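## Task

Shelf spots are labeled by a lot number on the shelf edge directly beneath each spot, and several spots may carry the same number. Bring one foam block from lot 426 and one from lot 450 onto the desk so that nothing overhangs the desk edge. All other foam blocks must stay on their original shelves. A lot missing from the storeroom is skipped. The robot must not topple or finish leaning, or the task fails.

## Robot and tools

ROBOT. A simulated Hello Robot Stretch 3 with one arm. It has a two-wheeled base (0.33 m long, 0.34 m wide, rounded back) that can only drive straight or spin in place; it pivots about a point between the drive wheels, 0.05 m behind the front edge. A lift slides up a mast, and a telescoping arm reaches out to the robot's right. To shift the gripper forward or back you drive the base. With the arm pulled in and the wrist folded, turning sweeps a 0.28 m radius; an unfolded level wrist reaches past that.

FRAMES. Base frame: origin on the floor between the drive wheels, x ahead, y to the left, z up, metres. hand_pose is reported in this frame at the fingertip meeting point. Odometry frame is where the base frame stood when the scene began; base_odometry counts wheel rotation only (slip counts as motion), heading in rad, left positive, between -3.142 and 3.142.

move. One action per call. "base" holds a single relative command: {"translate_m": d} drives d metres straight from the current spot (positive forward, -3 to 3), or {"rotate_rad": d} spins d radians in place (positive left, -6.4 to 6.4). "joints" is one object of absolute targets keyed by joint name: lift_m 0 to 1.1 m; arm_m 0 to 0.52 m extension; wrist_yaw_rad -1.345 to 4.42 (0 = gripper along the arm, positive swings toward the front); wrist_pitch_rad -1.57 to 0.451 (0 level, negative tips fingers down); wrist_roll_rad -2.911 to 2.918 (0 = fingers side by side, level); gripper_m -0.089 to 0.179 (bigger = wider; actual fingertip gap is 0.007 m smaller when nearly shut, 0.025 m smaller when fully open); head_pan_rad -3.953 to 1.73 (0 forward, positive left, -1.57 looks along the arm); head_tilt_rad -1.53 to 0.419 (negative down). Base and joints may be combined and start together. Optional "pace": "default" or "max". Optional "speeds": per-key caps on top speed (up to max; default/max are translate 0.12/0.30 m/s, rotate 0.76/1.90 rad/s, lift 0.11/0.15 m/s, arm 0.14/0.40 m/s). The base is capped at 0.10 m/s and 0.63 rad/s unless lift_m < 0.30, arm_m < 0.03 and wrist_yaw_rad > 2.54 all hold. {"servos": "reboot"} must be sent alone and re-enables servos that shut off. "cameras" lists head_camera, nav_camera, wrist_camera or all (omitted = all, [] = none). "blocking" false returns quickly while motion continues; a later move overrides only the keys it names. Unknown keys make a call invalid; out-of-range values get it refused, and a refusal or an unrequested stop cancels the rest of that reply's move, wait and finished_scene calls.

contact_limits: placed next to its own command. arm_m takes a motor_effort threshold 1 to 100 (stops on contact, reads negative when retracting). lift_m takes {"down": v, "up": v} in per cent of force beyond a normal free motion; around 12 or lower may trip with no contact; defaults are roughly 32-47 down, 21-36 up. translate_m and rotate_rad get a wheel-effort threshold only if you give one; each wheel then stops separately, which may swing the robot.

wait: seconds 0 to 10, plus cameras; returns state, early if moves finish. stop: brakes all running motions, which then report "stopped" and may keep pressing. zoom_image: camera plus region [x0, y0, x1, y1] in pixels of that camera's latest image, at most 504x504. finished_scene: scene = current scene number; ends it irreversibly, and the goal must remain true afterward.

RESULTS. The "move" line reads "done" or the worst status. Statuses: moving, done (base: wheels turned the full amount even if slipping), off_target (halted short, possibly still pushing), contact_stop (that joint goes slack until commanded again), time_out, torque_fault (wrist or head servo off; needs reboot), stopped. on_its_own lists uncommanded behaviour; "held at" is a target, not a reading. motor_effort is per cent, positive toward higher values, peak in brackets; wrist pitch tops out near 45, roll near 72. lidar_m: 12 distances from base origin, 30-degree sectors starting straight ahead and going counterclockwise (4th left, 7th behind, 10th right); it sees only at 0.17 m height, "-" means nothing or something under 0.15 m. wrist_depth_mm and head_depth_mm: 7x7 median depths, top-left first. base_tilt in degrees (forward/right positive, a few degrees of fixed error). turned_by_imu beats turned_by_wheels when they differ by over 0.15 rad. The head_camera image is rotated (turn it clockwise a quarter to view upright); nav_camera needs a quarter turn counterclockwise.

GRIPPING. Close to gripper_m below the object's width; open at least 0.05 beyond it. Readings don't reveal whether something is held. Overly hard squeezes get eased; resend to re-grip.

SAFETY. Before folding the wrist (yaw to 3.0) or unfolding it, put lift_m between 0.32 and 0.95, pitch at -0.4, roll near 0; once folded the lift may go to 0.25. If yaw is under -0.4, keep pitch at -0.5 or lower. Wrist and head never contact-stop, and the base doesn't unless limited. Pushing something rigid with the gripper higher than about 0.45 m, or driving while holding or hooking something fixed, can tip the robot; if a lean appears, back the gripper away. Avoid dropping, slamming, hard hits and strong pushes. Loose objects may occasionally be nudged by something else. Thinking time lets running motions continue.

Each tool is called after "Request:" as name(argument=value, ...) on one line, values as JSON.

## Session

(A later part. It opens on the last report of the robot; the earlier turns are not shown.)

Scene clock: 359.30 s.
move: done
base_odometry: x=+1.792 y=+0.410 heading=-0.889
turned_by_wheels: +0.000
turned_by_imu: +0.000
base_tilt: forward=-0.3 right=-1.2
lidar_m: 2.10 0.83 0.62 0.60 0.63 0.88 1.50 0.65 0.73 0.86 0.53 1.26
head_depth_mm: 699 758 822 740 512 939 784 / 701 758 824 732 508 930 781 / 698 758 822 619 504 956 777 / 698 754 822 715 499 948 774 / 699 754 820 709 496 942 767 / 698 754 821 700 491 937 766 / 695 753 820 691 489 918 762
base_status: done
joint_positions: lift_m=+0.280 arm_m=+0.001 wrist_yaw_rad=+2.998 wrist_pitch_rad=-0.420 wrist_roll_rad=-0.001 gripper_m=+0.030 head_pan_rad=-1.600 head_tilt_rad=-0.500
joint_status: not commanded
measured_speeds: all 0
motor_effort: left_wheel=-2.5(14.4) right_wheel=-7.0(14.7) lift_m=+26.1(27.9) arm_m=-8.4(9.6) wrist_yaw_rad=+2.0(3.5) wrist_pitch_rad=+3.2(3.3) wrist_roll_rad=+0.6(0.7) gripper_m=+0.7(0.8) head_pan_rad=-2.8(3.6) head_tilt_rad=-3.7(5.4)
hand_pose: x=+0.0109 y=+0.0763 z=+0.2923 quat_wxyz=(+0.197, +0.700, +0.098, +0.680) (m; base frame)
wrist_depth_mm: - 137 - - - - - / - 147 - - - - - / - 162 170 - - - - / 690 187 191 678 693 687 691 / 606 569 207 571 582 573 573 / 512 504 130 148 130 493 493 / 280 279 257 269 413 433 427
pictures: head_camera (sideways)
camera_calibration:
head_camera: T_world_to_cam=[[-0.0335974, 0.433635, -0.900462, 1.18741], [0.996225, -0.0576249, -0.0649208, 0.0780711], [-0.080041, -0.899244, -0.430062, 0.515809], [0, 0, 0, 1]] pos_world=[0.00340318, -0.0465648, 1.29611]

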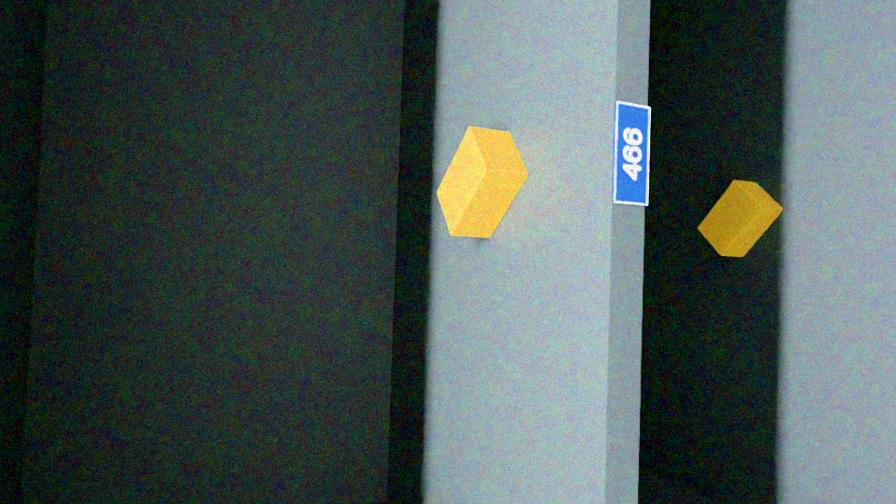

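Request:
move(joints={"head_tilt_rad":-0.8}, cameras=["nav_camera","head_camera"])

Request:
move(base={"translate_m":0.75}, pace="max", cameras=["head_camera"])

Scene clock: 364.47 s.
move: done
base_odometry: x=+1.792 y=+0.410 heading=-0.889
turned_by_wheels: +0.000
turned_by_imu: +0.000
base_tilt: forward=-0.4 right=-1.3
lidar_m: 2.10 0.83 0.62 0.60 0.63 0.88 1.49 0.65 0.74 0.86 0.53 1.26
head_depth_mm: 711 764 568 1020 917 1157 1117 / 712 761 550 1012 909 1155 1111 / 711 765 538 1003 899 1154 1114 / 710 763 552 1001 896 1147 1102 / 712 758 546 1022 892 1143 1100 / 713 745 540 1014 885 1134 1095 / 712 734 535 953 879 942 1087
base_status: not commanded
joint_positions: lift_m=+0.280 arm_m=+0.001 wrist_yaw_rad=+2.998 wrist_pitch_rad=-0.420 wrist_roll_rad=-0.001 gripper_m=+0.030 head_pan_rad=-1.600 head_tilt_rad=-0.809
joint_status: all done
measured_speeds: all 0
motor_effort: left_wheel=-2.4(2.8) right_wheel=-7.2(7.5) lift_m=+24.4(25.8) arm_m=-6.1(7.4) wrist_yaw_rad=+1.4(2.6) wrist_pitch_rad=+3.1(3.3) wrist_roll_rad=+0.3(0.5) gripper_m=+0.2(0.8) head_pan_rad=-3.0(3.5) head_tilt_rad=-4.5(8.9)
hand_pose: x=+0.0109 y=+0.0763 z=+0.2923 quat_wxyz=(+0.197, +0.700, +0.098, +0.680) (m; base frame)
wrist_depth_mm: - 137 - - - - - / - 148 - - - - - / - 162 170 - - - - / 698 186 191 674 704 697 682 / 594 579 206 563 576 578 575 / 510 502 130 148 130 491 490 / 279 278 255 269 413 429 425
pictures: head_camera (sideways), nav_camera (sideways)
camera_calibration:
head_camera: T_world_to_cam=[[-0.0261105, 0.686605, -0.726561, 0.960662], [0.996835, -0.036706, -0.0705107, 0.0852897], [-0.0750822, -0.726103, -0.683474, 0.84543], [0, 0, 0, 1]] pos_world=[0.00354027, -0.0425958, 1.28182]
nav_camera: T_world_to_cam=[[-0.00364877, -0.70506, 0.709138, -0.87929], [-0.999936, 0.0101429, 0.00493959, 0.0498546], [-0.0106755, -0.709075, -0.705053, 0.870767], [0, 0, 0, 1]] pos_world=[0.0559389, -0.00301968, 1.23723]

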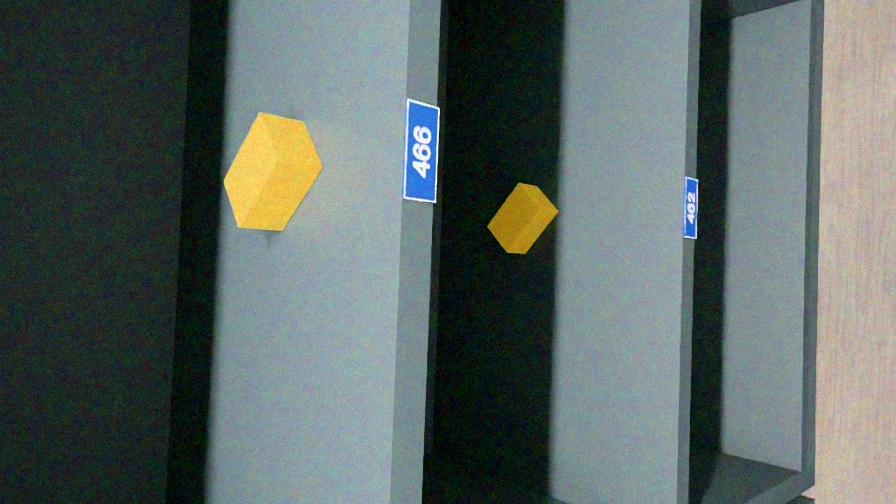

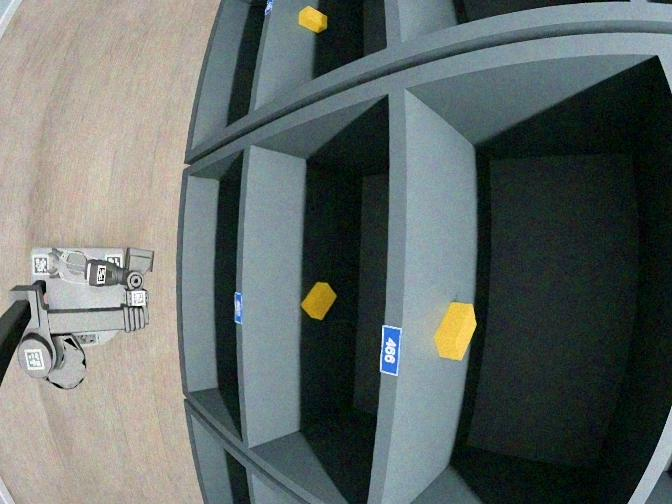

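Scene clock: 368.30 s.
move: done
base_odometry: x=+2.264 y=-0.172 heading=-0.889
turned_by_wheels: +0.000
turned_by_imu: +0.000
base_tilt: forward=-0.4 right=-1.1
lidar_m: 1.58 0.80 0.60 0.58 0.60 0.84 2.22 0.59 0.53 0.88 0.72 0.68
head_depth_mm: 727 781 578 790 822 868 1119 / 726 782 572 1024 913 979 1112 / 726 780 565 1039 904 1153 1110 / 726 779 560 1037 902 1173 1104 / 728 772 535 1027 870 1168 1102 / 730 761 528 1015 891 1159 1098 / 728 747 542 1016 887 1155 1091
base_status: done
joint_positions: lift_m=+0.280 arm_m=+0.001 wrist_yaw_rad=+2.998 wrist_pitch_rad=-0.420 wrist_roll_rad=-0.001 gripper_m=+0.030 head_pan_rad=-1.600 head_tilt_rad=-0.800
joint_status: not commanded
measured_speeds: all 0
motor_effort: left_wheel=+3.2(14.7) right_wheel=+0.7(13.9) lift_m=+24.8(25.8) arm_m=-5.4(7.0) wrist_yaw_rad=+1.9(2.9) wrist_pitch_rad=+3.2(3.4) wrist_roll_rad=+0.3(0.6) gripper_m=+0.3(0.7) head_pan_rad=-2.8(3.4) head_tilt_rad=+2.2(5.0)
hand_pose: x=+0.0109 y=+0.0763 z=+0.2923 quat_wxyz=(+0.197, +0.700, +0.098, +0.680) (m; base frame)
wrist_depth_mm: 527 137 160 - - - - / - 148 - - - - - / - 162 171 - - - - / 691 183 191 681 696 691 687 / 602 573 207 570 579 584 578 / 513 501 130 149 130 497 492 / 278 278 258 268 411 428 430
pictures: head_camera (sideways)
camera_calibration:
head_camera: T_world_to_cam=[[-0.0263126, 0.680204, -0.73255, 0.968453], [0.996815, -0.0373294, -0.0704668, 0.0852311], [-0.0752774, -0.732072, -0.677056, 0.837119], [0, 0, 0, 1]] pos_world=[0.00353909, -0.0427324, 1.28222]

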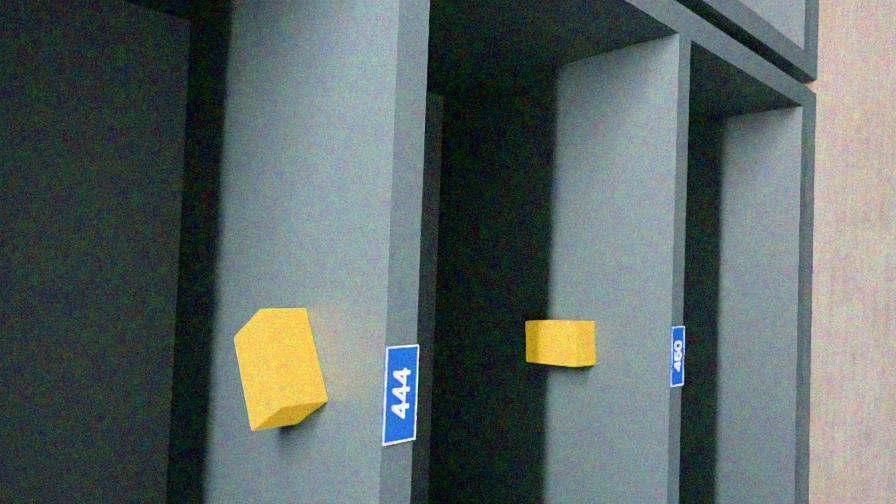

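Request:
zoom_image(camera="head_camera", region=[640, 310, 720, 400])

Scaled by 5.600 from the camera's 896x504 image, which has a finer 1280x720 frame.

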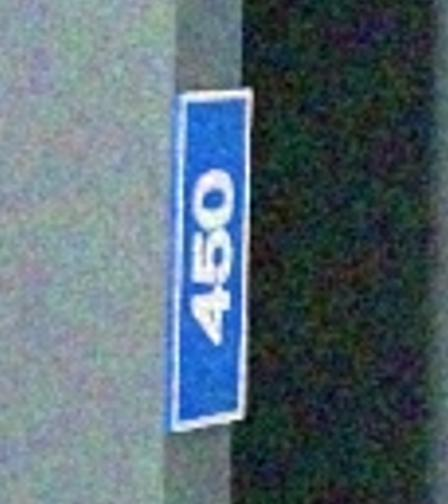

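Request:
move(base={"translate_m":0.085}, joints={"lift_m":0.7}, pace="max", cameras=[])

Request:
move(joints={"wrist_yaw_rad":0.0,"wrist_pitch_rad":-0.5,"gripper_m":0.17}, cameras=[])

Request:
move(joints={"wrist_pitch_rad":-0.56}, cameras=["wrist_camera","head_camera"])

Scene clock: 389.23 s.
move: done
base_odometry: x=+2.318 y=-0.238 heading=-0.889
turned_by_wheels: +0.000
turned_by_imu: -0.001
base_tilt: forward=-0.3 right=-1.1
lidar_m: 1.49 0.80 0.59 0.57 0.60 0.84 2.30 0.60 0.59 0.88 0.62 0.63
head_depth_mm: 729 784 578 995 922 934 1033 / 730 781 572 1056 914 1160 322 / 729 785 566 1044 907 1179 322 / 729 781 539 1035 882 1172 338 / 732 771 533 1025 890 1170 366 / 729 759 549 1018 890 1157 1097 / 731 753 544 1038 884 1157 1098
base_status: done
joint_positions: lift_m=+0.700 arm_m=+0.001 wrist_yaw_rad=+2.998 wrist_pitch_rad=-0.419 wrist_roll_rad=-0.001 gripper_m=+0.030 head_pan_rad=-1.600 head_tilt_rad=-0.800
joint_status: all done
measured_speeds: all 0
motor_effort: left_wheel=+5.5(13.9) right_wheel=-0.5(9.8) lift_m=+26.4(32.3) arm_m=-3.2(4.5) wrist_yaw_rad=+2.3(2.6) wrist_pitch_rad=+3.1(3.3) wrist_roll_rad=+0.4(0.8) gripper_m=-0.1(1.1) head_pan_rad=-2.0(2.4) head_tilt_rad=+2.2(2.6)
hand_pose: x=+0.0109 y=+0.0764 z=+0.7124 quat_wxyz=(+0.197, +0.700, +0.097, +0.680) (m; base frame)
wrist_depth_mm: 529 137 544 - - - - / - 148 - - - - - / - 161 170 - - - - / - 179 188 - - - - / - - 203 148 153 - - / - - 130 146 127 977 962 / 890 913 261 881 826 871 863
pictures: none
No camera images: "cameras" was empty.

Scene clock: 391.73 s.
move: done
base_odometry: x=+2.318 y=-0.238 heading=-0.889
turned_by_wheels: +0.000
turned_by_imu: +0.000
base_tilt: forward=-0.4 right=-1.2
lidar_m: 1.49 0.79 0.59 0.58 0.60 0.84 2.31 0.60 0.59 0.88 0.62 0.63
head_depth_mm: 729 781 578 1000 919 935 1035 / 730 783 572 1052 912 1164 322 / 730 783 565 1041 909 1149 322 / 730 784 539 1036 877 437 339 / 730 773 534 1031 888 816 1100 / 729 763 549 1019 888 1153 1101 / 730 750 543 1040 884 1151 1094
base_status: not commanded
joint_positions: lift_m=+0.700 arm_m=+0.001 wrist_yaw_rad=+0.003 wrist_pitch_rad=-0.510 wrist_roll_rad=-0.001 gripper_m=+0.170 head_pan_rad=-1.600 head_tilt_rad=-0.800
joint_status: all done
measured_speeds: all 0
motor_effort: left_wheel=+5.4(6.0) right_wheel=-0.3(1.2) lift_m=+23.5(26.4) arm_m=-2.0(3.1) wrist_yaw_rad=-3.7(6.9) wrist_pitch_rad=+1.4(4.8) wrist_roll_rad=+0.3(0.6) gripper_m=+0.4(83.5) head_pan_rad=-1.4(2.1) head_tilt_rad=+1.8(2.7)
hand_pose: x=-0.0209 y=-0.3574 z=+0.6925 quat_wxyz=(+0.685, +0.180, -0.683, -0.178) (m; base frame)
wrist_depth_mm: - - - - - - 562 / - - - - - - - / 547 - - - - - 522 / - - - - - - - / - 143 - - - - - / - 124 - 329 326 319 138 / - 698 - - - - 106
pictures: none
No camera images: "cameras" was empty.

Scene clock: 392.40 s.
move: done
base_odometry: x=+2.318 y=-0.238 heading=-0.889
turned_by_wheels: +0.000
turned_by_imu: +0.000
base_tilt: forward=-0.4 right=-1.1
lidar_m: 1.49 0.80 0.59 0.57 0.60 0.84 2.31 0.59 0.59 0.88 0.62 0.63
head_depth_mm: 732 780 578 997 921 936 1027 / 731 783 572 1055 916 1157 321 / 730 783 566 1039 903 1154 322 / 729 782 539 1034 879 440 339 / 732 773 532 1032 893 1140 1095 / 733 762 548 1022 892 1156 1103 / 732 748 543 1048 886 1154 1093
base_status: not commanded
joint_positions: lift_m=+0.700 arm_m=+0.001 wrist_yaw_rad=+0.003 wrist_pitch_rad=-0.570 wrist_roll_rad=-0.001 gripper_m=+0.170 head_pan_rad=-1.600 head_tilt_rad=-0.800
joint_status: all done
measured_speeds: all 0
motor_effort: left_wheel=+5.9(5.9) right_wheel=-0.3(0.8) lift_m=+23.9(24.3) arm_m=-1.9(2.3) wrist_yaw_rad=-3.2(4.0) wrist_pitch_rad=+1.2(2.9) wrist_roll_rad=+0.3(0.5) gripper_m=+0.4(1.4) head_pan_rad=-0.9(1.8) head_tilt_rad=+1.8(2.4)
hand_pose: x=-0.0209 y=-0.3483 z=+0.6802 quat_wxyz=(+0.680, +0.200, -0.678, -0.198) (m; base frame)
wrist_depth_mm: - - - - - - 577 / - - - - - - 568 / - - - - - - - / - - - - - - - / - 143 - - - - - / - 124 - - 325 324 312 / - 688 - - - - 106
pictures: head_camera (sideways), wrist_camera
camera_calibration:
head_camera: T_world_to_cam=[[-0.0262524, 0.680099, -0.73265, 0.968577], [0.996817, -0.0373811, -0.0704179, 0.085166], [-0.0752783, -0.732167, -0.676953, 0.836983], [0, 0, 0, 1]] pos_world=[0.00353927, -0.0427331, 1.28222]
wrist_camera: T_world_to_cam=[[-0.998908, -0.035967, -0.0298298, -0.00647599], [-0.00369519, 0.697183, -0.716883, 0.762946], [0.046581, -0.71599, -0.696555, 0.391525], [0, 0, 0, 1]] pos_world=[-0.0218873, -0.251818, 0.819469]

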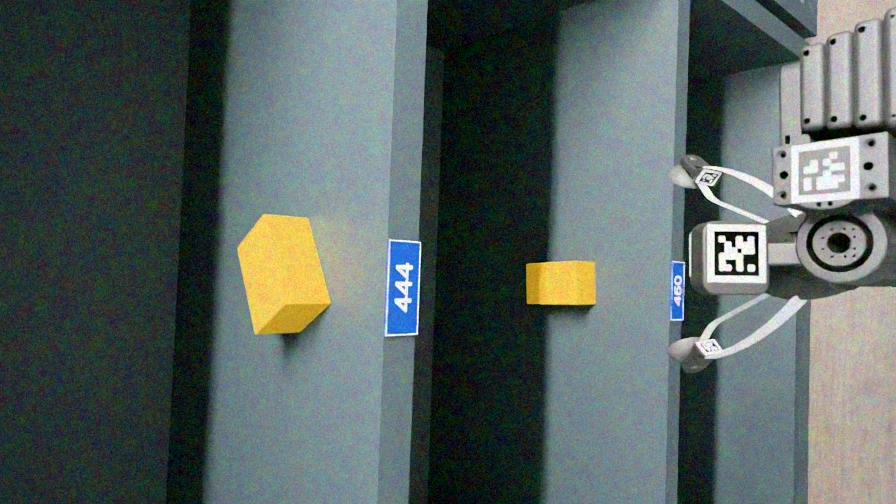

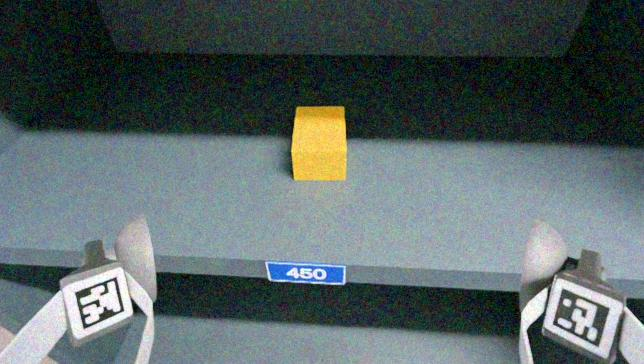

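Request:
move(base={"translate_m":0.021}, joints={"arm_m":0.235}, cameras=["wrist_camera"])

Request:
move(joints={"lift_m":0.64}, cameras=["wrist_camera"])

Scene clock: 405.43 s.
move: done
base_odometry: x=+2.331 y=-0.254 heading=-0.889
turned_by_wheels: +0.000
turned_by_imu: +0.000
base_tilt: forward=-0.4 right=-1.1
lidar_m: 1.47 0.79 0.59 0.57 0.60 0.84 2.33 0.60 0.61 0.88 0.60 1.52
head_depth_mm: 730 783 578 1031 923 957 1091 / 729 784 572 1051 863 377 331 / 732 785 551 512 503 1172 1108 / 730 783 535 609 528 1168 1110 / 729 775 550 1026 874 1164 1100 / 731 761 550 1022 890 1162 1098 / 733 749 542 1045 885 1158 1095
base_status: done
joint_positions: lift_m=+0.700 arm_m=+0.235 wrist_yaw_rad=+0.003 wrist_pitch_rad=-0.570 wrist_roll_rad=-0.001 gripper_m=+0.170 head_pan_rad=-1.600 head_tilt_rad=-0.800
joint_status: all done
measured_speeds: all 0
motor_effort: left_wheel=+7.0(11.1) right_wheel=+3.9(7.9) lift_m=+28.6(29.0) arm_m=+12.3(15.1) wrist_yaw_rad=-2.5(4.2) wrist_pitch_rad=+1.4(1.6) wrist_roll_rad=+0.3(0.6) gripper_m=+0.8(1.2) head_pan_rad=-0.3(1.5) head_tilt_rad=+0.8(2.1)
hand_pose: x=-0.0210 y=-0.5826 z=+0.6801 quat_wxyz=(+0.679, +0.200, -0.677, -0.198) (m; base frame)
wrist_depth_mm: - 394 392 387 384 374 371 / - - - - - - 398 / 494 - - - - - - / - - - - - - - / - 143 - - - 139 - / 117 141 314 325 308 302 303 / 116 275 281 - 275 271 106
pictures: wrist_camera
camera_calibration:
wrist_camera: T_world_to_cam=[[-0.998917, -0.0357242, -0.0297958, -0.0149193], [-0.0035931, 0.697848, -0.716237, 0.926091], [0.0463799, -0.715354, -0.697221, 0.224482], [0, 0, 0, 1]] pos_world=[-0.0219871, -0.486219, 0.819369]

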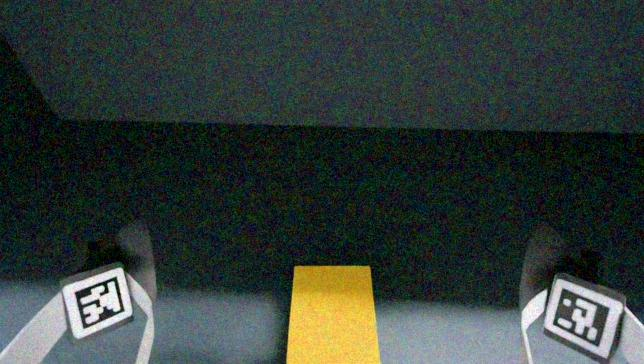

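Scene clock: 406.80 s.
move: done
base_odometry: x=+2.331 y=-0.254 heading=-0.889
turned_by_wheels: +0.000
turned_by_imu: +0.000
base_tilt: forward=-0.3 right=-1.3
lidar_m: 1.47 0.79 0.59 0.57 0.60 0.84 2.33 0.60 0.61 0.88 0.60 1.52
head_depth_mm: 730 783 577 1029 922 961 1119 / 732 781 572 1051 914 471 378 / 732 785 550 1045 540 804 1113 / 730 782 536 1038 557 1176 1108 / 736 774 551 1031 875 1165 1109 / 729 761 549 1022 889 1158 1095 / 730 749 543 1040 886 1155 1104
base_status: not commanded
joint_positions: lift_m=+0.640 arm_m=+0.235 wrist_yaw_rad=+0.003 wrist_pitch_rad=-0.571 wrist_roll_rad=-0.001 gripper_m=+0.170 head_pan_rad=-1.600 head_tilt_rad=-0.800
joint_status: all done
measured_speeds: all 0
motor_effort: left_wheel=+6.7(7.1) right_wheel=+3.5(4.7) lift_m=+24.8(27.8) arm_m=+11.4(13.1) wrist_yaw_rad=-3.2(4.4) wrist_pitch_rad=+1.5(1.6) wrist_roll_rad=+0.3(0.6) gripper_m=+0.6(1.1) head_pan_rad=-0.8(1.4) head_tilt_rad=+0.9(1.9)
hand_pose: x=-0.0210 y=-0.5826 z=+0.6200 quat_wxyz=(+0.679, +0.200, -0.677, -0.198) (m; base frame)
wrist_depth_mm: - 395 391 387 383 377 369 / - - - - - - 397 / - - - - - - - / 319 315 314 319 316 313 312 / 290 281 278 - 277 273 273 / 117 141 247 - 244 237 240 / 214 217 222 - 218 217 106
pictures: wrist_camera
camera_calibration:
wrist_camera: T_world_to_cam=[[-0.998917, -0.035716, -0.029806, -0.0166954], [-0.0035932, 0.698051, -0.716039, 0.883066], [0.0463802, -0.715157, -0.697423, 0.182898], [0, 0, 0, 1]] pos_world=[-0.0219871, -0.48622, 0.75937]

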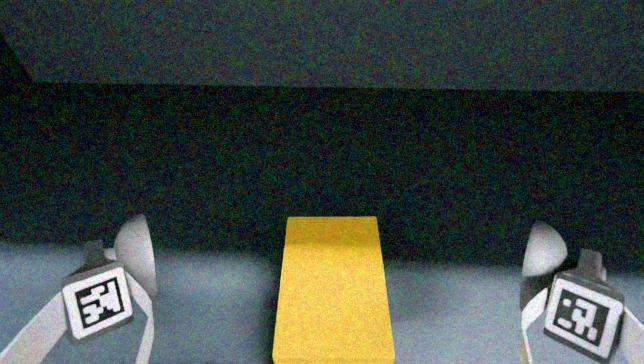

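Request:
move(joints={"lift_m":0.592,"arm_m":0.24}, contact_limits={"lift_m":{"down":16}}, cameras=["wrist_camera"])

Request:
move(joints={"gripper_m":0.02}, cameras=["wrist_camera"])

Request:
move(joints={"lift_m":0.70}, cameras=["wrist_camera"])

Request:
move(joints={"arm_m":0.0}, cameras=["head_camera"])

Scene clock: 420.50 s.
move: done
base_odometry: x=+2.331 y=-0.254 heading=-0.889
turned_by_wheels: +0.000
turned_by_imu: +0.000
base_tilt: forward=-0.4 right=-1.2
lidar_m: 1.47 0.80 0.59 0.57 0.60 0.84 2.32 0.60 0.61 0.88 0.60 1.51
head_depth_mm: 731 784 579 1025 924 964 1117 / 731 782 571 1054 913 828 426 / 731 782 549 1045 590 525 1089 / 730 783 537 1041 602 1171 1106 / 729 773 550 1028 876 1163 1104 / 732 763 549 1021 891 1160 1095 / 733 750 542 1042 888 1152 1097
base_status: not commanded
joint_positions: lift_m=+0.592 arm_m=+0.240 wrist_yaw_rad=+0.003 wrist_pitch_rad=-0.571 wrist_roll_rad=-0.001 gripper_m=+0.170 head_pan_rad=-1.600 head_tilt_rad=-0.800
joint_status: all done
measured_speeds: all 0
motor_effort: left_wheel=+6.6(7.2) right_wheel=+4.2(5.0) lift_m=+23.4(27.0) arm_m=+12.5(14.2) wrist_yaw_rad=-3.5(3.9) wrist_pitch_rad=+1.6(1.6) wrist_roll_rad=+0.6(0.7) gripper_m=+0.7(0.9) head_pan_rad=+0.0(0.5) head_tilt_rad=+0.6(1.1)
contact_limits: lift_m down 16 (down: maximum 72; up: maximum 65)
hand_pose: x=-0.0210 y=-0.5876 z=+0.5720 quat_wxyz=(+0.679, +0.200, -0.677, -0.198) (m; base frame)
wrist_depth_mm: 397 391 390 384 381 372 365 / - - - - - - - / 305 302 300 298 296 292 288 / 258 258 255 - 250 248 246 / 223 221 220 162 211 210 215 / 122 141 194 144 187 186 184 / 116 171 171 140 168 167 106
pictures: wrist_camera
camera_calibration:
wrist_camera: T_world_to_cam=[[-0.998917, -0.0357119, -0.0298111, -0.018299], [-0.00359325, 0.698152, -0.71594, 0.852166], [0.0463803, -0.715058, -0.697525, 0.145967], [0, 0, 0, 1]] pos_world=[-0.0219871, -0.49122, 0.71137]

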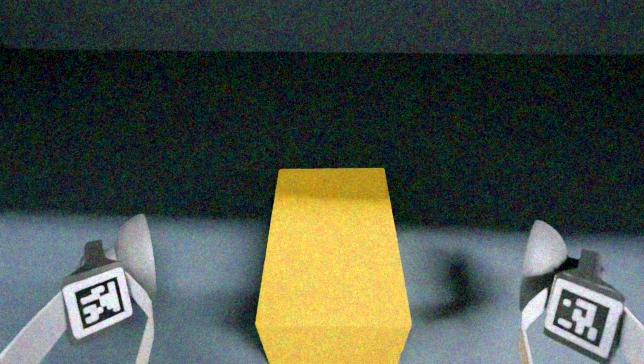

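Scene clock: 422.53 s.
move: done
base_odometry: x=+2.331 y=-0.254 heading=-0.889
turned_by_wheels: +0.000
turned_by_imu: +0.000
base_tilt: forward=-0.4 right=-1.2
lidar_m: 1.47 0.79 0.59 0.57 0.60 0.84 2.33 0.60 0.61 0.88 0.60 1.52
head_depth_mm: 729 784 579 1030 923 964 1124 / 728 784 571 1050 912 827 425 / 728 784 550 1043 591 526 1089 / 732 786 536 1038 603 1176 1109 / 731 771 551 1029 895 1165 1109 / 731 760 548 1023 891 1160 1099 / 733 751 542 1047 882 1155 1094
base_status: not commanded
joint_positions: lift_m=+0.592 arm_m=+0.240 wrist_yaw_rad=+0.003 wrist_pitch_rad=-0.571 wrist_roll_rad=-0.001 gripper_m=+0.021 head_pan_rad=-1.600 head_tilt_rad=-0.800
joint_status: all done
measured_speeds: all 0
motor_effort: left_wheel=+6.6(7.2) right_wheel=+4.3(4.9) lift_m=+24.8(24.8) arm_m=+10.9(13.0) wrist_yaw_rad=-2.6(4.6) wrist_pitch_rad=+1.6(1.7) wrist_roll_rad=+0.3(0.7) gripper_m=-13.1(86.9) head_pan_rad=+0.3(0.9) head_tilt_rad=+0.3(1.2)
contact_limits: lift_m down 16 (down: maximum 72; up: maximum 65)
hand_pose: x=-0.0210 y=-0.5875 z=+0.5719 quat_wxyz=(+0.679, +0.200, -0.677, -0.198) (m; base frame)
wrist_depth_mm: 394 391 387 387 380 371 364 / - - - - - - - / 305 301 299 298 296 290 289 / 259 256 254 - 249 249 245 / 223 222 214 162 162 214 214 / 196 196 128 144 127 190 189 / 176 175 170 139 146 174 170
pictures: wrist_camera
camera_calibration:
wrist_camera: T_world_to_cam=[[-0.998917, -0.0357038, -0.0298214, -0.0182877], [-0.00359335, 0.698355, -0.715743, 0.852125], [0.0463806, -0.714861, -0.697727, 0.146207], [0, 0, 0, 1]] pos_world=[-0.0219871, -0.49122, 0.71137]

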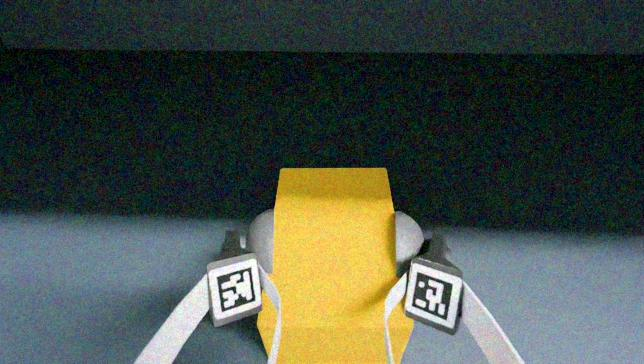

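Scene clock: 424.33 s.
move: done
base_odometry: x=+2.331 y=-0.254 heading=-0.889
turned_by_wheels: +0.000
turned_by_imu: +0.000
base_tilt: forward=-0.3 right=-1.1
lidar_m: 1.47 0.79 0.59 0.57 0.60 0.84 2.32 0.60 0.61 0.88 0.60 1.52
head_depth_mm: 728 782 577 1028 926 958 1088 / 729 785 572 1050 871 377 332 / 729 783 550 511 507 1178 1114 / 731 783 536 614 533 1177 1112 / 730 772 550 1025 896 1171 1101 / 734 763 548 1025 890 1155 1095 / 732 752 543 1044 885 1155 1099
base_status: not commanded
joint_positions: lift_m=+0.700 arm_m=+0.240 wrist_yaw_rad=+0.003 wrist_pitch_rad=-0.572 wrist_roll_rad=-0.001 gripper_m=+0.021 head_pan_rad=-1.600 head_tilt_rad=-0.800
joint_status: all done
measured_speeds: all 0
motor_effort: left_wheel=+6.9(7.3) right_wheel=+4.5(4.9) lift_m=+27.4(33.0) arm_m=+10.2(11.6) wrist_yaw_rad=-2.1(3.9) wrist_pitch_rad=+1.9(2.0) wrist_roll_rad=+0.4(0.6) gripper_m=-13.4(13.9) head_pan_rad=+0.7(1.2) head_tilt_rad=+1.0(1.0)
hand_pose: x=-0.0210 y=-0.5873 z=+0.6797 quat_wxyz=(+0.679, +0.201, -0.677, -0.199) (m; base frame)
wrist_depth_mm: 397 395 388 386 379 371 368 / - - - - - 397 395 / - - - - - - - / - - - - - - - / - - 152 162 156 - - / 315 312 128 143 127 306 303 / 282 270 269 139 146 274 273
pictures: wrist_camera
camera_calibration:
wrist_camera: T_world_to_cam=[[-0.998917, -0.0356694, -0.0298638, -0.0150184], [-0.00359151, 0.699165, -0.714952, 0.929105], [0.0463817, -0.71407, -0.698536, 0.222543], [0, 0, 0, 1]] pos_world=[-0.0219871, -0.491222, 0.81927]

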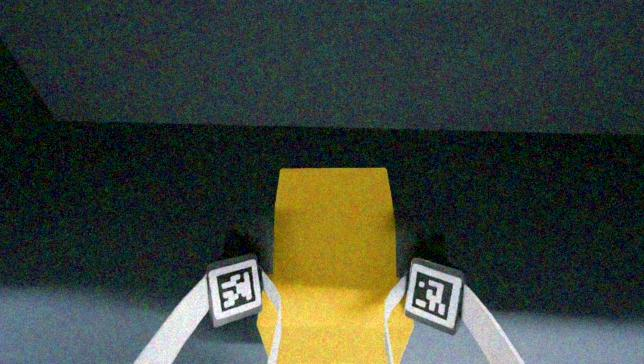

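Scene clock: 427.33 s.
move: done
base_odometry: x=+2.331 y=-0.254 heading=-0.889
turned_by_wheels: +0.000
turned_by_imu: +0.000
base_tilt: forward=-0.3 right=-1.2
lidar_m: 1.47 0.79 0.59 0.57 0.60 0.84 2.33 0.60 0.61 0.88 0.60 1.52
head_depth_mm: 733 783 579 1030 920 964 1037 / 732 785 572 1053 914 1164 322 / 728 782 551 1047 907 1182 322 / 731 784 536 1034 898 441 339 / 730 776 550 1034 898 1142 1096 / 729 762 549 1023 889 1158 1101 / 731 751 542 1043 886 1146 1104
base_status: not commanded
joint_positions: lift_m=+0.700 arm_m=+0.001 wrist_yaw_rad=+0.003 wrist_pitch_rad=-0.572 wrist_roll_rad=-0.001 gripper_m=+0.021 head_pan_rad=-1.600 head_tilt_rad=-0.800
joint_status: all done
measured_speeds: all 0
motor_effort: left_wheel=+7.1(7.5) right_wheel=+4.0(5.2) lift_m=+26.2(27.3) arm_m=-12.1(14.0) wrist_yaw_rad=-3.4(4.9) wrist_pitch_rad=+1.8(1.9) wrist_roll_rad=+0.3(0.6) gripper_m=-13.0(13.9) head_pan_rad=+1.2(1.5) head_tilt_rad=+0.4(1.4)
hand_pose: x=-0.0210 y=-0.3479 z=+0.6797 quat_wxyz=(+0.679, +0.201, -0.677, -0.199) (m; base frame)
wrist_depth_mm: - - - - - - 573 / - - - - - - 555 / 491 - - - - - - / - - - - - - - / - - 153 161 156 - - / - - 128 144 127 323 318 / 788 95 - 139 130 687 -
pictures: head_camera (sideways)
camera_calibration:
head_camera: T_world_to_cam=[[-0.0262524, 0.680099, -0.73265, 0.968577], [0.996817, -0.0373811, -0.0704179, 0.085166], [-0.0752783, -0.732167, -0.676953, 0.836983], [0, 0, 0, 1]] pos_world=[0.00353927, -0.0427331, 1.28222]

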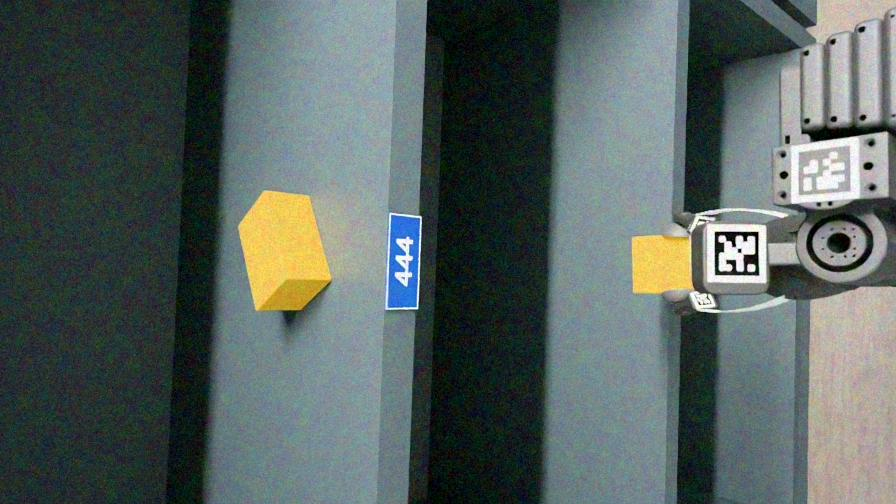

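Request:
move(joints={"wrist_yaw_rad":1.5,"head_pan_rad":0.0,"head_tilt_rad":-0.3}, cameras=["wrist_camera"])

Request:
move(base={"translate_m":0.94}, joints={"lift_m":0.92}, cameras=[])

Request:
move(base={"rotate_rad":-1.571}, cameras=["nav_camera"])

Request:
move(base={"translate_m":0.95}, cameras=[])

Request:
move(base={"translate_m":0.88}, cameras=[])

Request:
move(base={"rotate_rad":1.571}, joints={"head_pan_rad":-1.57,"head_tilt_rad":-0.55}, cameras=["wrist_camera"])

Request:
move(base={"translate_m":-1.25}, cameras=["head_camera"])

Scene clock: 446.17 s.
move: done
base_odometry: x=+2.331 y=-0.254 heading=-0.889
turned_by_wheels: +0.000
turned_by_imu: +0.000
base_tilt: forward=-0.4 right=-1.2
lidar_m: 1.47 0.80 0.59 0.57 0.60 0.84 2.33 0.60 0.61 0.88 0.60 1.52
head_depth_mm: 1255 1317 1375 1450 1522 1619 1556 / 1260 1322 1381 1464 1524 1619 1564 / 1271 1316 1393 1453 1529 1618 1544 / 1272 1323 1399 1467 1532 1630 1540 / 1272 1325 1384 1462 1544 1626 1545 / 1267 1326 1398 1470 1546 1636 1535 / 1274 1339 1389 1459 1530 1601 1496
base_status: not commanded
joint_positions: lift_m=+0.700 arm_m=+0.001 wrist_yaw_rad=+1.497 wrist_pitch_rad=-0.572 wrist_roll_rad=-0.001 gripper_m=+0.021 head_pan_rad=+0.008 head_tilt_rad=-0.296
joint_status: all done
measured_speeds: translate_m=+0.000 rotate_rad=+0.000 lift_m=+0.000 arm_m=+0.000 wrist_yaw_rad=+0.000 wrist_pitch_rad=+0.000 wrist_roll_rad=+0.000 head_pan_rad=-0.024 head_tilt_rad=+0.000
motor_effort: left_wheel=+6.6(7.1) right_wheel=+4.3(4.9) lift_m=+29.8(29.9) arm_m=-12.0(12.8) wrist_yaw_rad=+1.6(5.0) wrist_pitch_rad=+1.9(2.0) wrist_roll_rad=+0.3(0.6) gripper_m=-13.3(13.7) head_pan_rad=-3.0(4.8) head_tilt_rad=-3.4(8.0)
hand_pose: x=+0.1804 y=-0.1606 z=+0.6797 quat_wxyz=(+0.633, +0.608, -0.360, +0.316) (m; base frame)
wrist_depth_mm: - - - - - - 360 / - - - - - - 369 / - - - - - - 391 / - - - - - - - / 944 - 159 163 161 - - / 865 930 128 143 127 - - / 798 762 761 139 145 - -
pictures: wrist_camera
camera_calibration:
wrist_camera: T_world_to_cam=[[-0.0408236, -0.998721, -0.0298435, -0.126152], [-0.697431, 0.049871, -0.714914, 0.652231], [0.715488, -0.00837159, -0.698575, 0.510534], [0, 0, 0, 1]] pos_world=[0.0844553, -0.154244, 0.81917]

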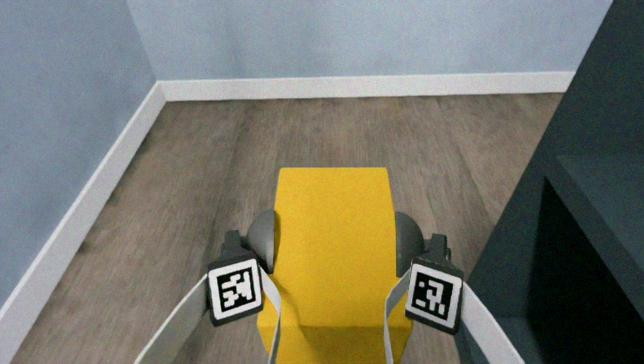

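Scene clock: 456.70 s.
move: done
base_odometry: x=+2.924 y=-0.984 heading=-0.889
turned_by_wheels: +0.000
turned_by_imu: +0.001
base_tilt: forward=-0.3 right=-1.1
lidar_m: 0.54 0.57 0.56 0.55 0.57 0.80 2.33 0.66 0.70 1.90 0.75 0.56
head_depth_mm: 439 457 480 505 533 562 597 / 438 459 481 505 534 565 598 / 438 459 482 506 534 566 599 / 439 460 483 508 535 567 601 / 441 461 483 508 536 567 601 / 440 461 484 509 537 568 604 / 441 462 485 510 538 569 604
base_status: done
joint_positions: lift_m=+0.920 arm_m=+0.001 wrist_yaw_rad=+1.497 wrist_pitch_rad=-0.573 wrist_roll_rad=-0.001 gripper_m=+0.021 head_pan_rad=+0.000 head_tilt_rad=-0.300
joint_status: all done
measured_speeds: all 0
motor_effort: left_wheel=+8.0(11.6) right_wheel=+2.2(11.3) lift_m=+29.4(33.1) arm_m=-12.3(13.0) wrist_yaw_rad=+2.0(3.6) wrist_pitch_rad=+2.0(2.1) wrist_roll_rad=+0.4(0.8) gripper_m=-13.0(14.0) head_pan_rad=-3.2(3.9) head_tilt_rad=-2.2(4.3)
hand_pose: x=+0.1803 y=-0.1606 z=+0.8995 quat_wxyz=(+0.634, +0.608, -0.360, +0.315) (m; base frame)
wrist_depth_mm: - - - - - - - / - - - - - - - / - - - - - - - / - - - - - - - / - - 153 162 156 - - / - - 128 143 127 - - / 937 964 964 139 146 - 989
pictures: none
No camera images: "cameras" was empty.

Scene clock: 460.30 s.
move: done
base_odometry: x=+2.924 y=-0.984 heading=-2.459
turned_by_wheels: -1.571
turned_by_imu: -1.545
base_tilt: forward=-0.3 right=-1.1
lidar_m: 1.80 0.74 0.56 0.54 0.57 0.56 0.55 0.58 0.82 2.32 0.66 0.71
head_depth_mm: 2751 2887 3003 3119 2832 2045 1563 / 2740 2879 2997 3170 2908 2029 1551 / 2780 2893 3060 3222 2880 2032 1550 / 2764 2872 3072 3211 2894 2000 1534 / 2771 2864 3034 3168 2872 1998 1535 / 1959 2000 2069 2132 2234 1914 1522 / 1387 1410 1438 1467 1502 1543 1463
base_status: done
joint_positions: lift_m=+0.920 arm_m=+0.001 wrist_yaw_rad=+1.497 wrist_pitch_rad=-0.573 wrist_roll_rad=-0.001 gripper_m=+0.021 head_pan_rad=+0.000 head_tilt_rad=-0.300
joint_status: not commanded
measured_speeds: all 0
motor_effort: left_wheel=+7.9(12.0) right_wheel=-10.3(13.1) lift_m=+28.8(30.1) arm_m=-12.1(13.0) wrist_yaw_rad=+2.1(3.6) wrist_pitch_rad=+2.0(2.1) wrist_roll_rad=+0.3(0.6) gripper_m=-13.4(13.8) head_pan_rad=-3.4(3.7) head_tilt_rad=-3.4(3.9)
hand_pose: x=+0.1803 y=-0.1606 z=+0.8995 quat_wxyz=(+0.634, +0.608, -0.360, +0.316) (m; base frame)
wrist_depth_mm: - - - - - - 389 / - - - - - - - / - - - - - - - / - - - - - - - / - - 160 162 158 - - / - - 128 144 127 - - / - 983 967 138 145 - -
pictures: nav_camera (sideways)
camera_calibration:
nav_camera: T_world_to_cam=[[0.270292, 0.0170563, 0.962627, -1.21159], [0.0143335, -0.999804, 0.0136904, 0.0322188], [0.962672, 0.0100975, -0.270483, 0.299387], [0, 0, 0, 1]] pos_world=[0.0388091, 0.0498547, 1.24685]

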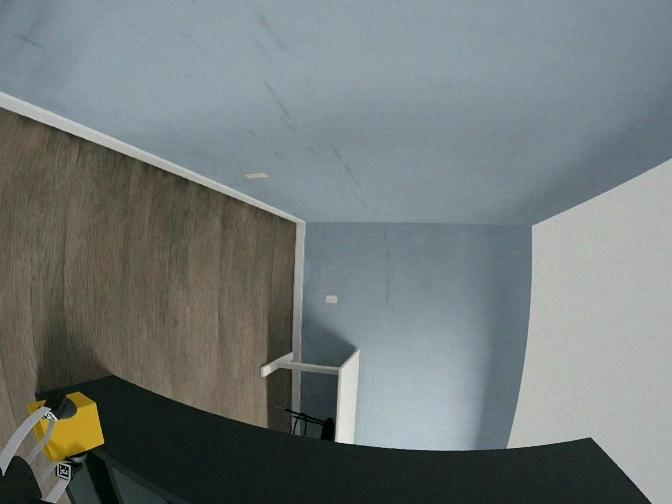

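Scene clock: 470.93 s.
move: done
base_odometry: x=+2.186 y=-1.583 heading=-2.459
turned_by_wheels: +0.000
turned_by_imu: +0.000
base_tilt: forward=-0.4 right=-1.2
lidar_m: 1.66 0.68 0.51 0.50 0.52 0.74 1.49 0.70 0.53 0.52 2.25 2.00
head_depth_mm: 1940 2033 2116 2224 2360 2047 1566 / 1951 2026 2155 2230 2355 2042 1555 / 1945 2051 2129 2252 2358 2012 1554 / 1958 2050 2142 2245 2394 2011 1531 / 1954 2055 2146 2269 2351 1992 1523 / 1799 1848 1911 1967 2039 1890 1517 / 1280 1297 1328 1353 1385 1429 1428
base_status: done
joint_positions: lift_m=+0.920 arm_m=+0.001 wrist_yaw_rad=+1.497 wrist_pitch_rad=-0.573 wrist_roll_rad=-0.001 gripper_m=+0.021 head_pan_rad=+0.000 head_tilt_rad=-0.300
joint_status: not commanded
measured_speeds: all 0
motor_effort: left_wheel=+3.6(11.7) right_wheel=+7.6(10.6) lift_m=+28.3(29.8) arm_m=-8.6(12.4) wrist_yaw_rad=+2.0(3.3) wrist_pitch_rad=+1.9(2.1) wrist_roll_rad=+0.3(0.7) gripper_m=-13.2(13.8) head_pan_rad=-2.9(3.7) head_tilt_rad=-2.5(4.0)
hand_pose: x=+0.1803 y=-0.1606 z=+0.8995 quat_wxyz=(+0.634, +0.608, -0.360, +0.316) (m; base frame)
wrist_depth_mm: - - - - - - - / - - - - - - - / - - - - - - - / - - - - - - - / 803 - 159 162 161 - - / - - 128 143 127 - - / - 956 957 139 146 - -
pictures: none
No camera images: "cameras" was empty.

Scene clock: 480.87 s.
move: done
base_odometry: x=+1.503 y=-2.138 heading=-2.459
turned_by_wheels: +0.000
turned_by_imu: +0.000
base_tilt: forward=-0.2 right=-1.0
lidar_m: 1.39 0.63 0.47 0.46 0.49 0.68 2.19 1.06 1.33 3.80 1.31 1.35
head_depth_mm: 1182 1232 1293 1361 1435 1508 1567 / 1184 1236 1305 1362 1441 1518 1550 / 1190 1237 1303 1371 1437 1533 1549 / 1191 1239 1304 1375 1440 1525 1540 / 1191 1247 1304 1375 1450 1532 1524 / 1194 1254 1317 1375 1456 1548 1528 / 1177 1197 1225 1253 1279 1315 1342
base_status: done
joint_positions: lift_m=+0.920 arm_m=+0.001 wrist_yaw_rad=+1.497 wrist_pitch_rad=-0.573 wrist_roll_rad=-0.001 gripper_m=+0.021 head_pan_rad=+0.000 head_tilt_rad=-0.300
joint_status: not commanded
measured_speeds: all 0
motor_effort: left_wheel=+6.1(10.6) right_wheel=+3.8(11.5) lift_m=+27.4(28.9) arm_m=-6.2(9.5) wrist_yaw_rad=+0.6(3.3) wrist_pitch_rad=+1.9(2.1) wrist_roll_rad=+0.3(0.7) gripper_m=-13.2(13.9) head_pan_rad=-2.7(3.7) head_tilt_rad=-2.3(3.4)
hand_pose: x=+0.1803 y=-0.1606 z=+0.8995 quat_wxyz=(+0.634, +0.608, -0.360, +0.316) (m; base frame)
wrist_depth_mm: - - - - - - - / - - - - - - - / - - - - - - - / - - - - - - - / - - 158 162 161 - - / - - 128 144 127 - - / - 979 970 139 146 - -
pictures: none
No camera images: "cameras" was empty.

Scene clock: 484.47 s.
move: done
base_odometry: x=+1.503 y=-2.138 heading=-0.889
turned_by_wheels: +1.571
turned_by_imu: +1.546
base_tilt: forward=-0.2 right=-1.2
lidar_m: 0.46 0.48 0.68 2.04 1.15 1.32 3.79 1.31 1.34 1.39 0.64 0.47
head_depth_mm: 1139 1232 1357 1501 1693 1663 - / 1134 1239 1364 1512 1703 1641 - / 1135 1241 1358 1515 1695 1587 - / 1139 1243 1366 1523 1702 1583 1298 / 1143 1250 1371 1525 1729 1528 1257 / 1151 1249 1377 1536 1687 1505 1258 / 1134 1228 1268 1302 1339 1367 1277
base_status: done
joint_positions: lift_m=+0.920 arm_m=+0.001 wrist_yaw_rad=+1.497 wrist_pitch_rad=-0.573 wrist_roll_rad=-0.001 gripper_m=+0.021 head_pan_rad=-1.571 head_tilt_rad=-0.551
joint_status: all done
measured_speeds: all 0
motor_effort: left_wheel=-9.3(12.3) right_wheel=+8.6(13.2) lift_m=+27.5(28.2) arm_m=-12.8(12.9) wrist_yaw_rad=+1.8(3.9) wrist_pitch_rad=+2.0(2.1) wrist_roll_rad=+0.3(0.6) gripper_m=-13.4(13.6) head_pan_rad=+3.6(5.8) head_tilt_rad=+4.1(7.8)
hand_pose: x=+0.1803 y=-0.1605 z=+0.8995 quat_wxyz=(+0.634, +0.608, -0.360, +0.316) (m; base frame)
wrist_depth_mm: - - - - - - - / - - - - - - - / - - - - - - - / - - - - - - - / - - 152 161 157 - - / - 690 127 143 127 - - / - 95 130 139 133 - -
pictures: wrist_camera
camera_calibration:
wrist_camera: T_world_to_cam=[[-0.0406276, -0.998727, -0.0298826, -0.119464], [-0.697898, 0.0497674, -0.714466, 0.809065], [0.715044, -0.00817199, -0.699032, 0.664764], [0, 0, 0, 1]] pos_world=[0.0844561, -0.154144, 1.03917]

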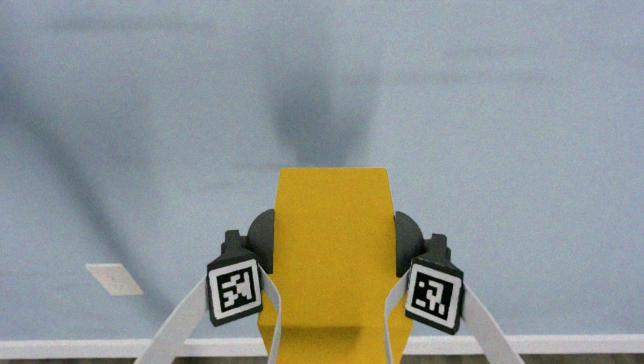

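Scene clock: 498.10 s.
move: done
base_odometry: x=+0.715 y=-1.168 heading=-0.889
turned_by_wheels: +0.000
turned_by_imu: -0.001
base_tilt: forward=-0.3 right=-1.1
lidar_m: 1.70 1.77 0.96 0.94 0.98 1.37 2.57 1.25 0.79 0.88 0.94 1.75
head_depth_mm: 1105 1196 1323 1243 890 746 - / 1106 1208 1324 1228 887 744 - / 1103 1209 1322 1212 884 759 - / 1110 1212 1327 1205 869 756 1291 / 1115 1212 1329 1194 866 1394 1256 / 1112 1221 1334 1175 861 1303 1253 / 1116 1216 1338 1242 851 1418 1278
base_status: done
joint_positions: lift_m=+0.920 arm_m=+0.001 wrist_yaw_rad=+1.497 wrist_pitch_rad=-0.573 wrist_roll_rad=-0.001 gripper_m=+0.021 head_pan_rad=-1.570 head_tilt_rad=-0.550
joint_status: not commanded
measured_speeds: all 0
motor_effort: left_wheel=-6.5(13.9) right_wheel=-5.0(12.3) lift_m=+26.1(28.0) arm_m=-6.7(12.9) wrist_yaw_rad=+2.1(3.6) wrist_pitch_rad=+1.9(2.1) wrist_roll_rad=+0.3(0.7) gripper_m=-13.1(13.9) head_pan_rad=+3.0(4.2) head_tilt_rad=+3.8(5.1)
hand_pose: x=+0.1803 y=-0.1605 z=+0.8995 quat_wxyz=(+0.634, +0.608, -0.360, +0.316) (m; base frame)
wrist_depth_mm: - - - - - - - / - - - - - - - / - - - - - - - / - - - - - - - / - - 159 162 161 - - / - - 128 143 127 - - / - 970 971 139 146 - 993
pictures: head_camera (sideways)
camera_calibration:
head_camera: T_world_to_cam=[[-0.0467134, 0.476762, -0.87779, 1.15797], [0.997501, -0.0243723, -0.0663216, 0.0798458], [-0.0530134, -0.878694, -0.474432, 0.573328], [0, 0, 0, 1]] pos_world=[0.00484061, -0.046352, 1.29376]

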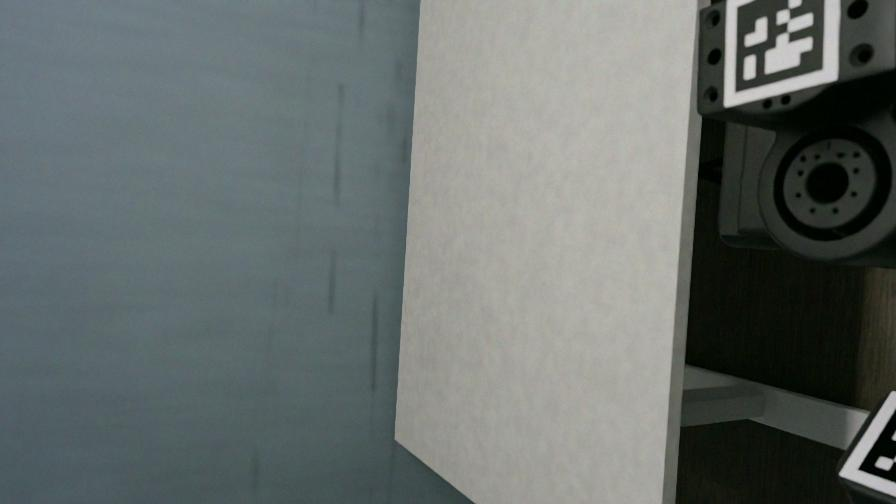

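Request:
move(joints={"wrist_yaw_rad":0.0}, cameras=[])

Request:
move(joints={"arm_m":0.42}, cameras=[])

Request:
move(joints={"lift_m":0.785}, cameras=["wrist_camera","head_camera"])

Request:
move(joints={"lift_m":0.748}, speeds={"lift_m":0.025}, contact_limits={"lift_m":{"down":13}}, cameras=["wrist_camera"])

Scene clock: 515.33 s.
move: done
base_odometry: x=+0.715 y=-1.168 heading=-0.889
turned_by_wheels: +0.000
turned_by_imu: +0.000
base_tilt: forward=-0.2 right=-1.2
lidar_m: 1.70 1.78 0.96 0.93 0.98 1.37 2.58 1.25 0.79 0.88 0.94 1.75
head_depth_mm: 1102 1207 1323 1242 897 746 - / 1106 1208 1321 1222 888 763 - / 1110 1209 1326 1218 881 760 - / 1109 1214 1327 1207 873 751 - / 1112 1211 1338 1189 868 750 1257 / 1113 1215 1339 1175 859 1312 1246 / 1118 1221 1342 1237 857 1428 1245
base_status: not commanded
joint_positions: lift_m=+0.920 arm_m=+0.001 wrist_yaw_rad=+0.003 wrist_pitch_rad=-0.573 wrist_roll_rad=-0.001 gripper_m=+0.021 head_pan_rad=-1.570 head_tilt_rad=-0.550
joint_status: all done
measured_speeds: all 0
motor_effort: left_wheel=-6.2(6.7) right_wheel=-5.6(5.8) lift_m=+26.0(26.8) arm_m=-4.7(5.8) wrist_yaw_rad=-3.2(7.8) wrist_pitch_rad=+2.0(2.1) wrist_roll_rad=+0.4(0.7) gripper_m=-13.1(13.6) head_pan_rad=+3.4(4.0) head_tilt_rad=+3.6(4.7)
hand_pose: x=-0.0209 y=-0.3478 z=+0.8995 quat_wxyz=(+0.679, +0.201, -0.677, -0.199) (m; base frame)
wrist_depth_mm: - - - - - - - / - - - - - - - / - - - - - - - / - - - - - - - / - - 159 162 158 - - / - - 128 143 127 - - / - 965 962 139 146 - -
pictures: none
No camera images: "cameras" was empty.

Scene clock: 519.60 s.
move: done
base_odometry: x=+0.715 y=-1.168 heading=-0.889
turned_by_wheels: +0.000
turned_by_imu: +0.000
base_tilt: forward=-0.2 right=-1.1
lidar_m: 1.70 1.78 0.96 0.93 0.98 1.37 2.57 1.25 0.79 0.88 0.94 1.75
head_depth_mm: 1102 1196 1320 366 - 1425 1250 / 1108 1203 1284 388 850 1138 1274 / 1107 1205 553 531 879 1238 1276 / 1112 1209 1298 610 874 1398 1260 / 1111 1211 1331 1187 866 1393 1257 / 1112 1222 1339 1179 859 1302 1248 / 1117 1222 1345 1234 857 1427 1251
base_status: not commanded
joint_positions: lift_m=+0.920 arm_m=+0.420 wrist_yaw_rad=+0.003 wrist_pitch_rad=-0.573 wrist_roll_rad=-0.001 gripper_m=+0.021 head_pan_rad=-1.570 head_tilt_rad=-0.550
joint_status: all done
measured_speeds: all 0
motor_effort: left_wheel=-6.3(6.9) right_wheel=-5.0(6.0) lift_m=+25.3(26.8) arm_m=+12.0(14.5) wrist_yaw_rad=-2.9(5.1) wrist_pitch_rad=+2.0(2.1) wrist_roll_rad=+0.5(0.8) gripper_m=-13.6(13.9) head_pan_rad=+3.6(4.3) head_tilt_rad=+3.2(4.6)
hand_pose: x=-0.0210 y=-0.7672 z=+0.8995 quat_wxyz=(+0.679, +0.201, -0.677, -0.199) (m; base frame)
wrist_depth_mm: - - - - - - - / - - - - - - - / - - - - - - - / - - - - - - - / - - 153 162 156 - - / - - 127 143 127 - - / - - - 139 130 - -
pictures: none
No camera images: "cameras" was empty.

Scene clock: 521.67 s.
move: done
base_odometry: x=+0.715 y=-1.168 heading=-0.889
turned_by_wheels: +0.000
turned_by_imu: +0.000
base_tilt: forward=-0.2 right=-1.2
lidar_m: 1.70 1.77 0.97 0.94 0.98 1.37 2.57 1.26 0.79 0.88 0.94 1.75
head_depth_mm: 1101 1200 1319 1243 893 743 291 / 1103 1200 1316 1232 477 365 327 / 1105 1204 1322 1216 785 1238 1270 / 1109 1209 1326 1205 779 1402 1261 / 1111 1212 1329 1192 866 1394 1254 / 1111 1220 1338 1172 859 1305 1252 / 1119 1217 1343 1236 855 1420 1251
base_status: not commanded
joint_positions: lift_m=+0.785 arm_m=+0.420 wrist_yaw_rad=+0.003 wrist_pitch_rad=-0.573 wrist_roll_rad=-0.001 gripper_m=+0.021 head_pan_rad=-1.570 head_tilt_rad=-0.550
joint_status: all done
measured_speeds: all 0
motor_effort: left_wheel=-6.2(6.8) right_wheel=-4.8(5.9) lift_m=+23.3(27.2) arm_m=+7.9(12.3) wrist_yaw_rad=-1.8(4.5) wrist_pitch_rad=+1.9(2.1) wrist_roll_rad=+0.3(0.7) gripper_m=-13.4(13.7) head_pan_rad=+3.4(4.0) head_tilt_rad=+3.6(4.0)
hand_pose: x=-0.0210 y=-0.7672 z=+0.7645 quat_wxyz=(+0.679, +0.201, -0.677, -0.199) (m; base frame)
wrist_depth_mm: - - - - - - - / - - - - - - - / - - - - - - - / - - - - - - - / - - 153 162 156 - - / - - 128 143 127 - - / - - - 139 131 - -
pictures: head_camera (sideways), wrist_camera
camera_calibration:
head_camera: T_world_to_cam=[[-0.0466301, 0.476685, -0.877837, 1.15803], [0.997504, -0.0244209, -0.0662479, 0.079748], [-0.053017, -0.878735, -0.474356, 0.573227], [0, 0, 0, 1]] pos_world=[0.00484086, -0.0463524, 1.29376]
wrist_camera: T_world_to_cam=[[-0.998912, -0.035787, -0.0298898, -0.0188554], [-0.00368797, 0.699667, -0.71446, 1.11548], [0.0464813, -0.713572, -0.699038, 0.154172], [0, 0, 0, 1]] pos_world=[-0.0218872, -0.671123, 0.904171]

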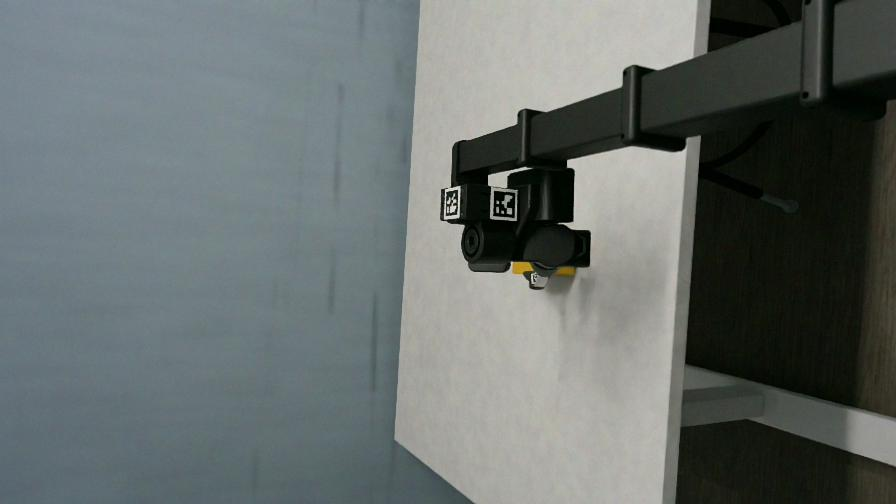

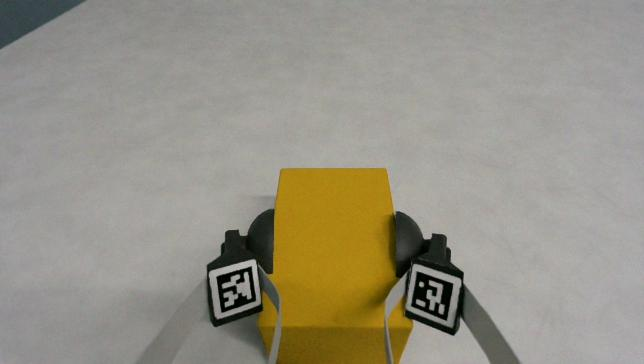

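Scene clock: 523.57 s.
move: done
base_odometry: x=+0.715 y=-1.168 heading=-0.889
turned_by_wheels: +0.000
turned_by_imu: +0.000
base_tilt: forward=-0.6 right=-1.5
lidar_m: 1.70 1.78 0.96 0.93 0.98 1.37 2.57 1.25 0.79 0.88 0.94 1.74
head_depth_mm: 1108 1208 1328 1253 901 773 345 / 1105 1211 1330 1243 860 398 344 / 1111 1208 1332 1232 600 1169 1276 / 1113 1215 1327 1214 691 1400 1269 / 1120 1215 1330 1212 875 1403 1270 / 1122 1226 1336 1198 868 1302 1250 / 1120 1225 1343 1251 863 1438 1255
base_status: not commanded
joint_positions: lift_m=+0.748 arm_m=+0.420 wrist_yaw_rad=+0.003 wrist_pitch_rad=-0.495 wrist_roll_rad=-0.001 gripper_m=+0.021 head_pan_rad=-1.570 head_tilt_rad=-0.550
joint_status: all done
measured_speeds: all 0
on_its_own: wrist_pitch_rad is at rest, and its effort (-12.3) is outside its rest range (-8 to +12)
motor_effort: left_wheel=-4.1(6.7) right_wheel=-4.9(5.9) lift_m=+9.9(26.5) arm_m=+3.7(8.1) wrist_yaw_rad=-2.5(4.1) wrist_pitch_rad=-12.3(12.5) wrist_roll_rad=+0.2(0.5) gripper_m=-13.0(13.7) head_pan_rad=+3.2(3.9) head_tilt_rad=+3.3(4.1)
contact_limits: lift_m down 13 (down: maximum 72; up: maximum 65)
hand_pose: x=-0.0210 y=-0.7789 z=+0.7437 quat_wxyz=(+0.686, +0.175, -0.685, -0.173) (m; base frame)
wrist_depth_mm: - - - - - - - / - - - - - - - / - - - - - - - / - - - - - - - / - - 154 153 148 - - / - - 129 136 128 - - / - 99 123 126 122 - -
pictures: wrist_camera
camera_calibration:
wrist_camera: T_world_to_cam=[[-0.998918, -0.037668, -0.0272685, -0.0234169], [-0.00329488, 0.642251, -0.766487, 1.10272], [0.0463852, -0.765568, -0.64168, 0.0480552], [0, 0, 0, 1]] pos_world=[-0.0219873, -0.672319, 0.875422]

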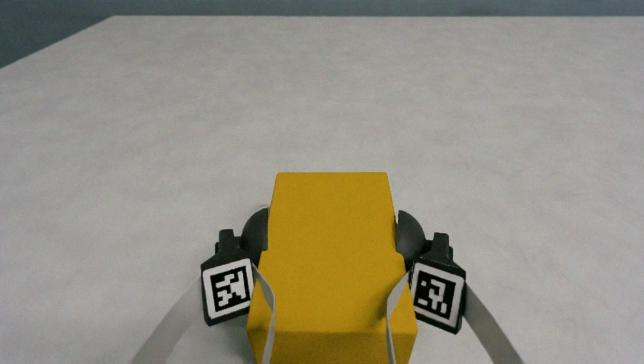

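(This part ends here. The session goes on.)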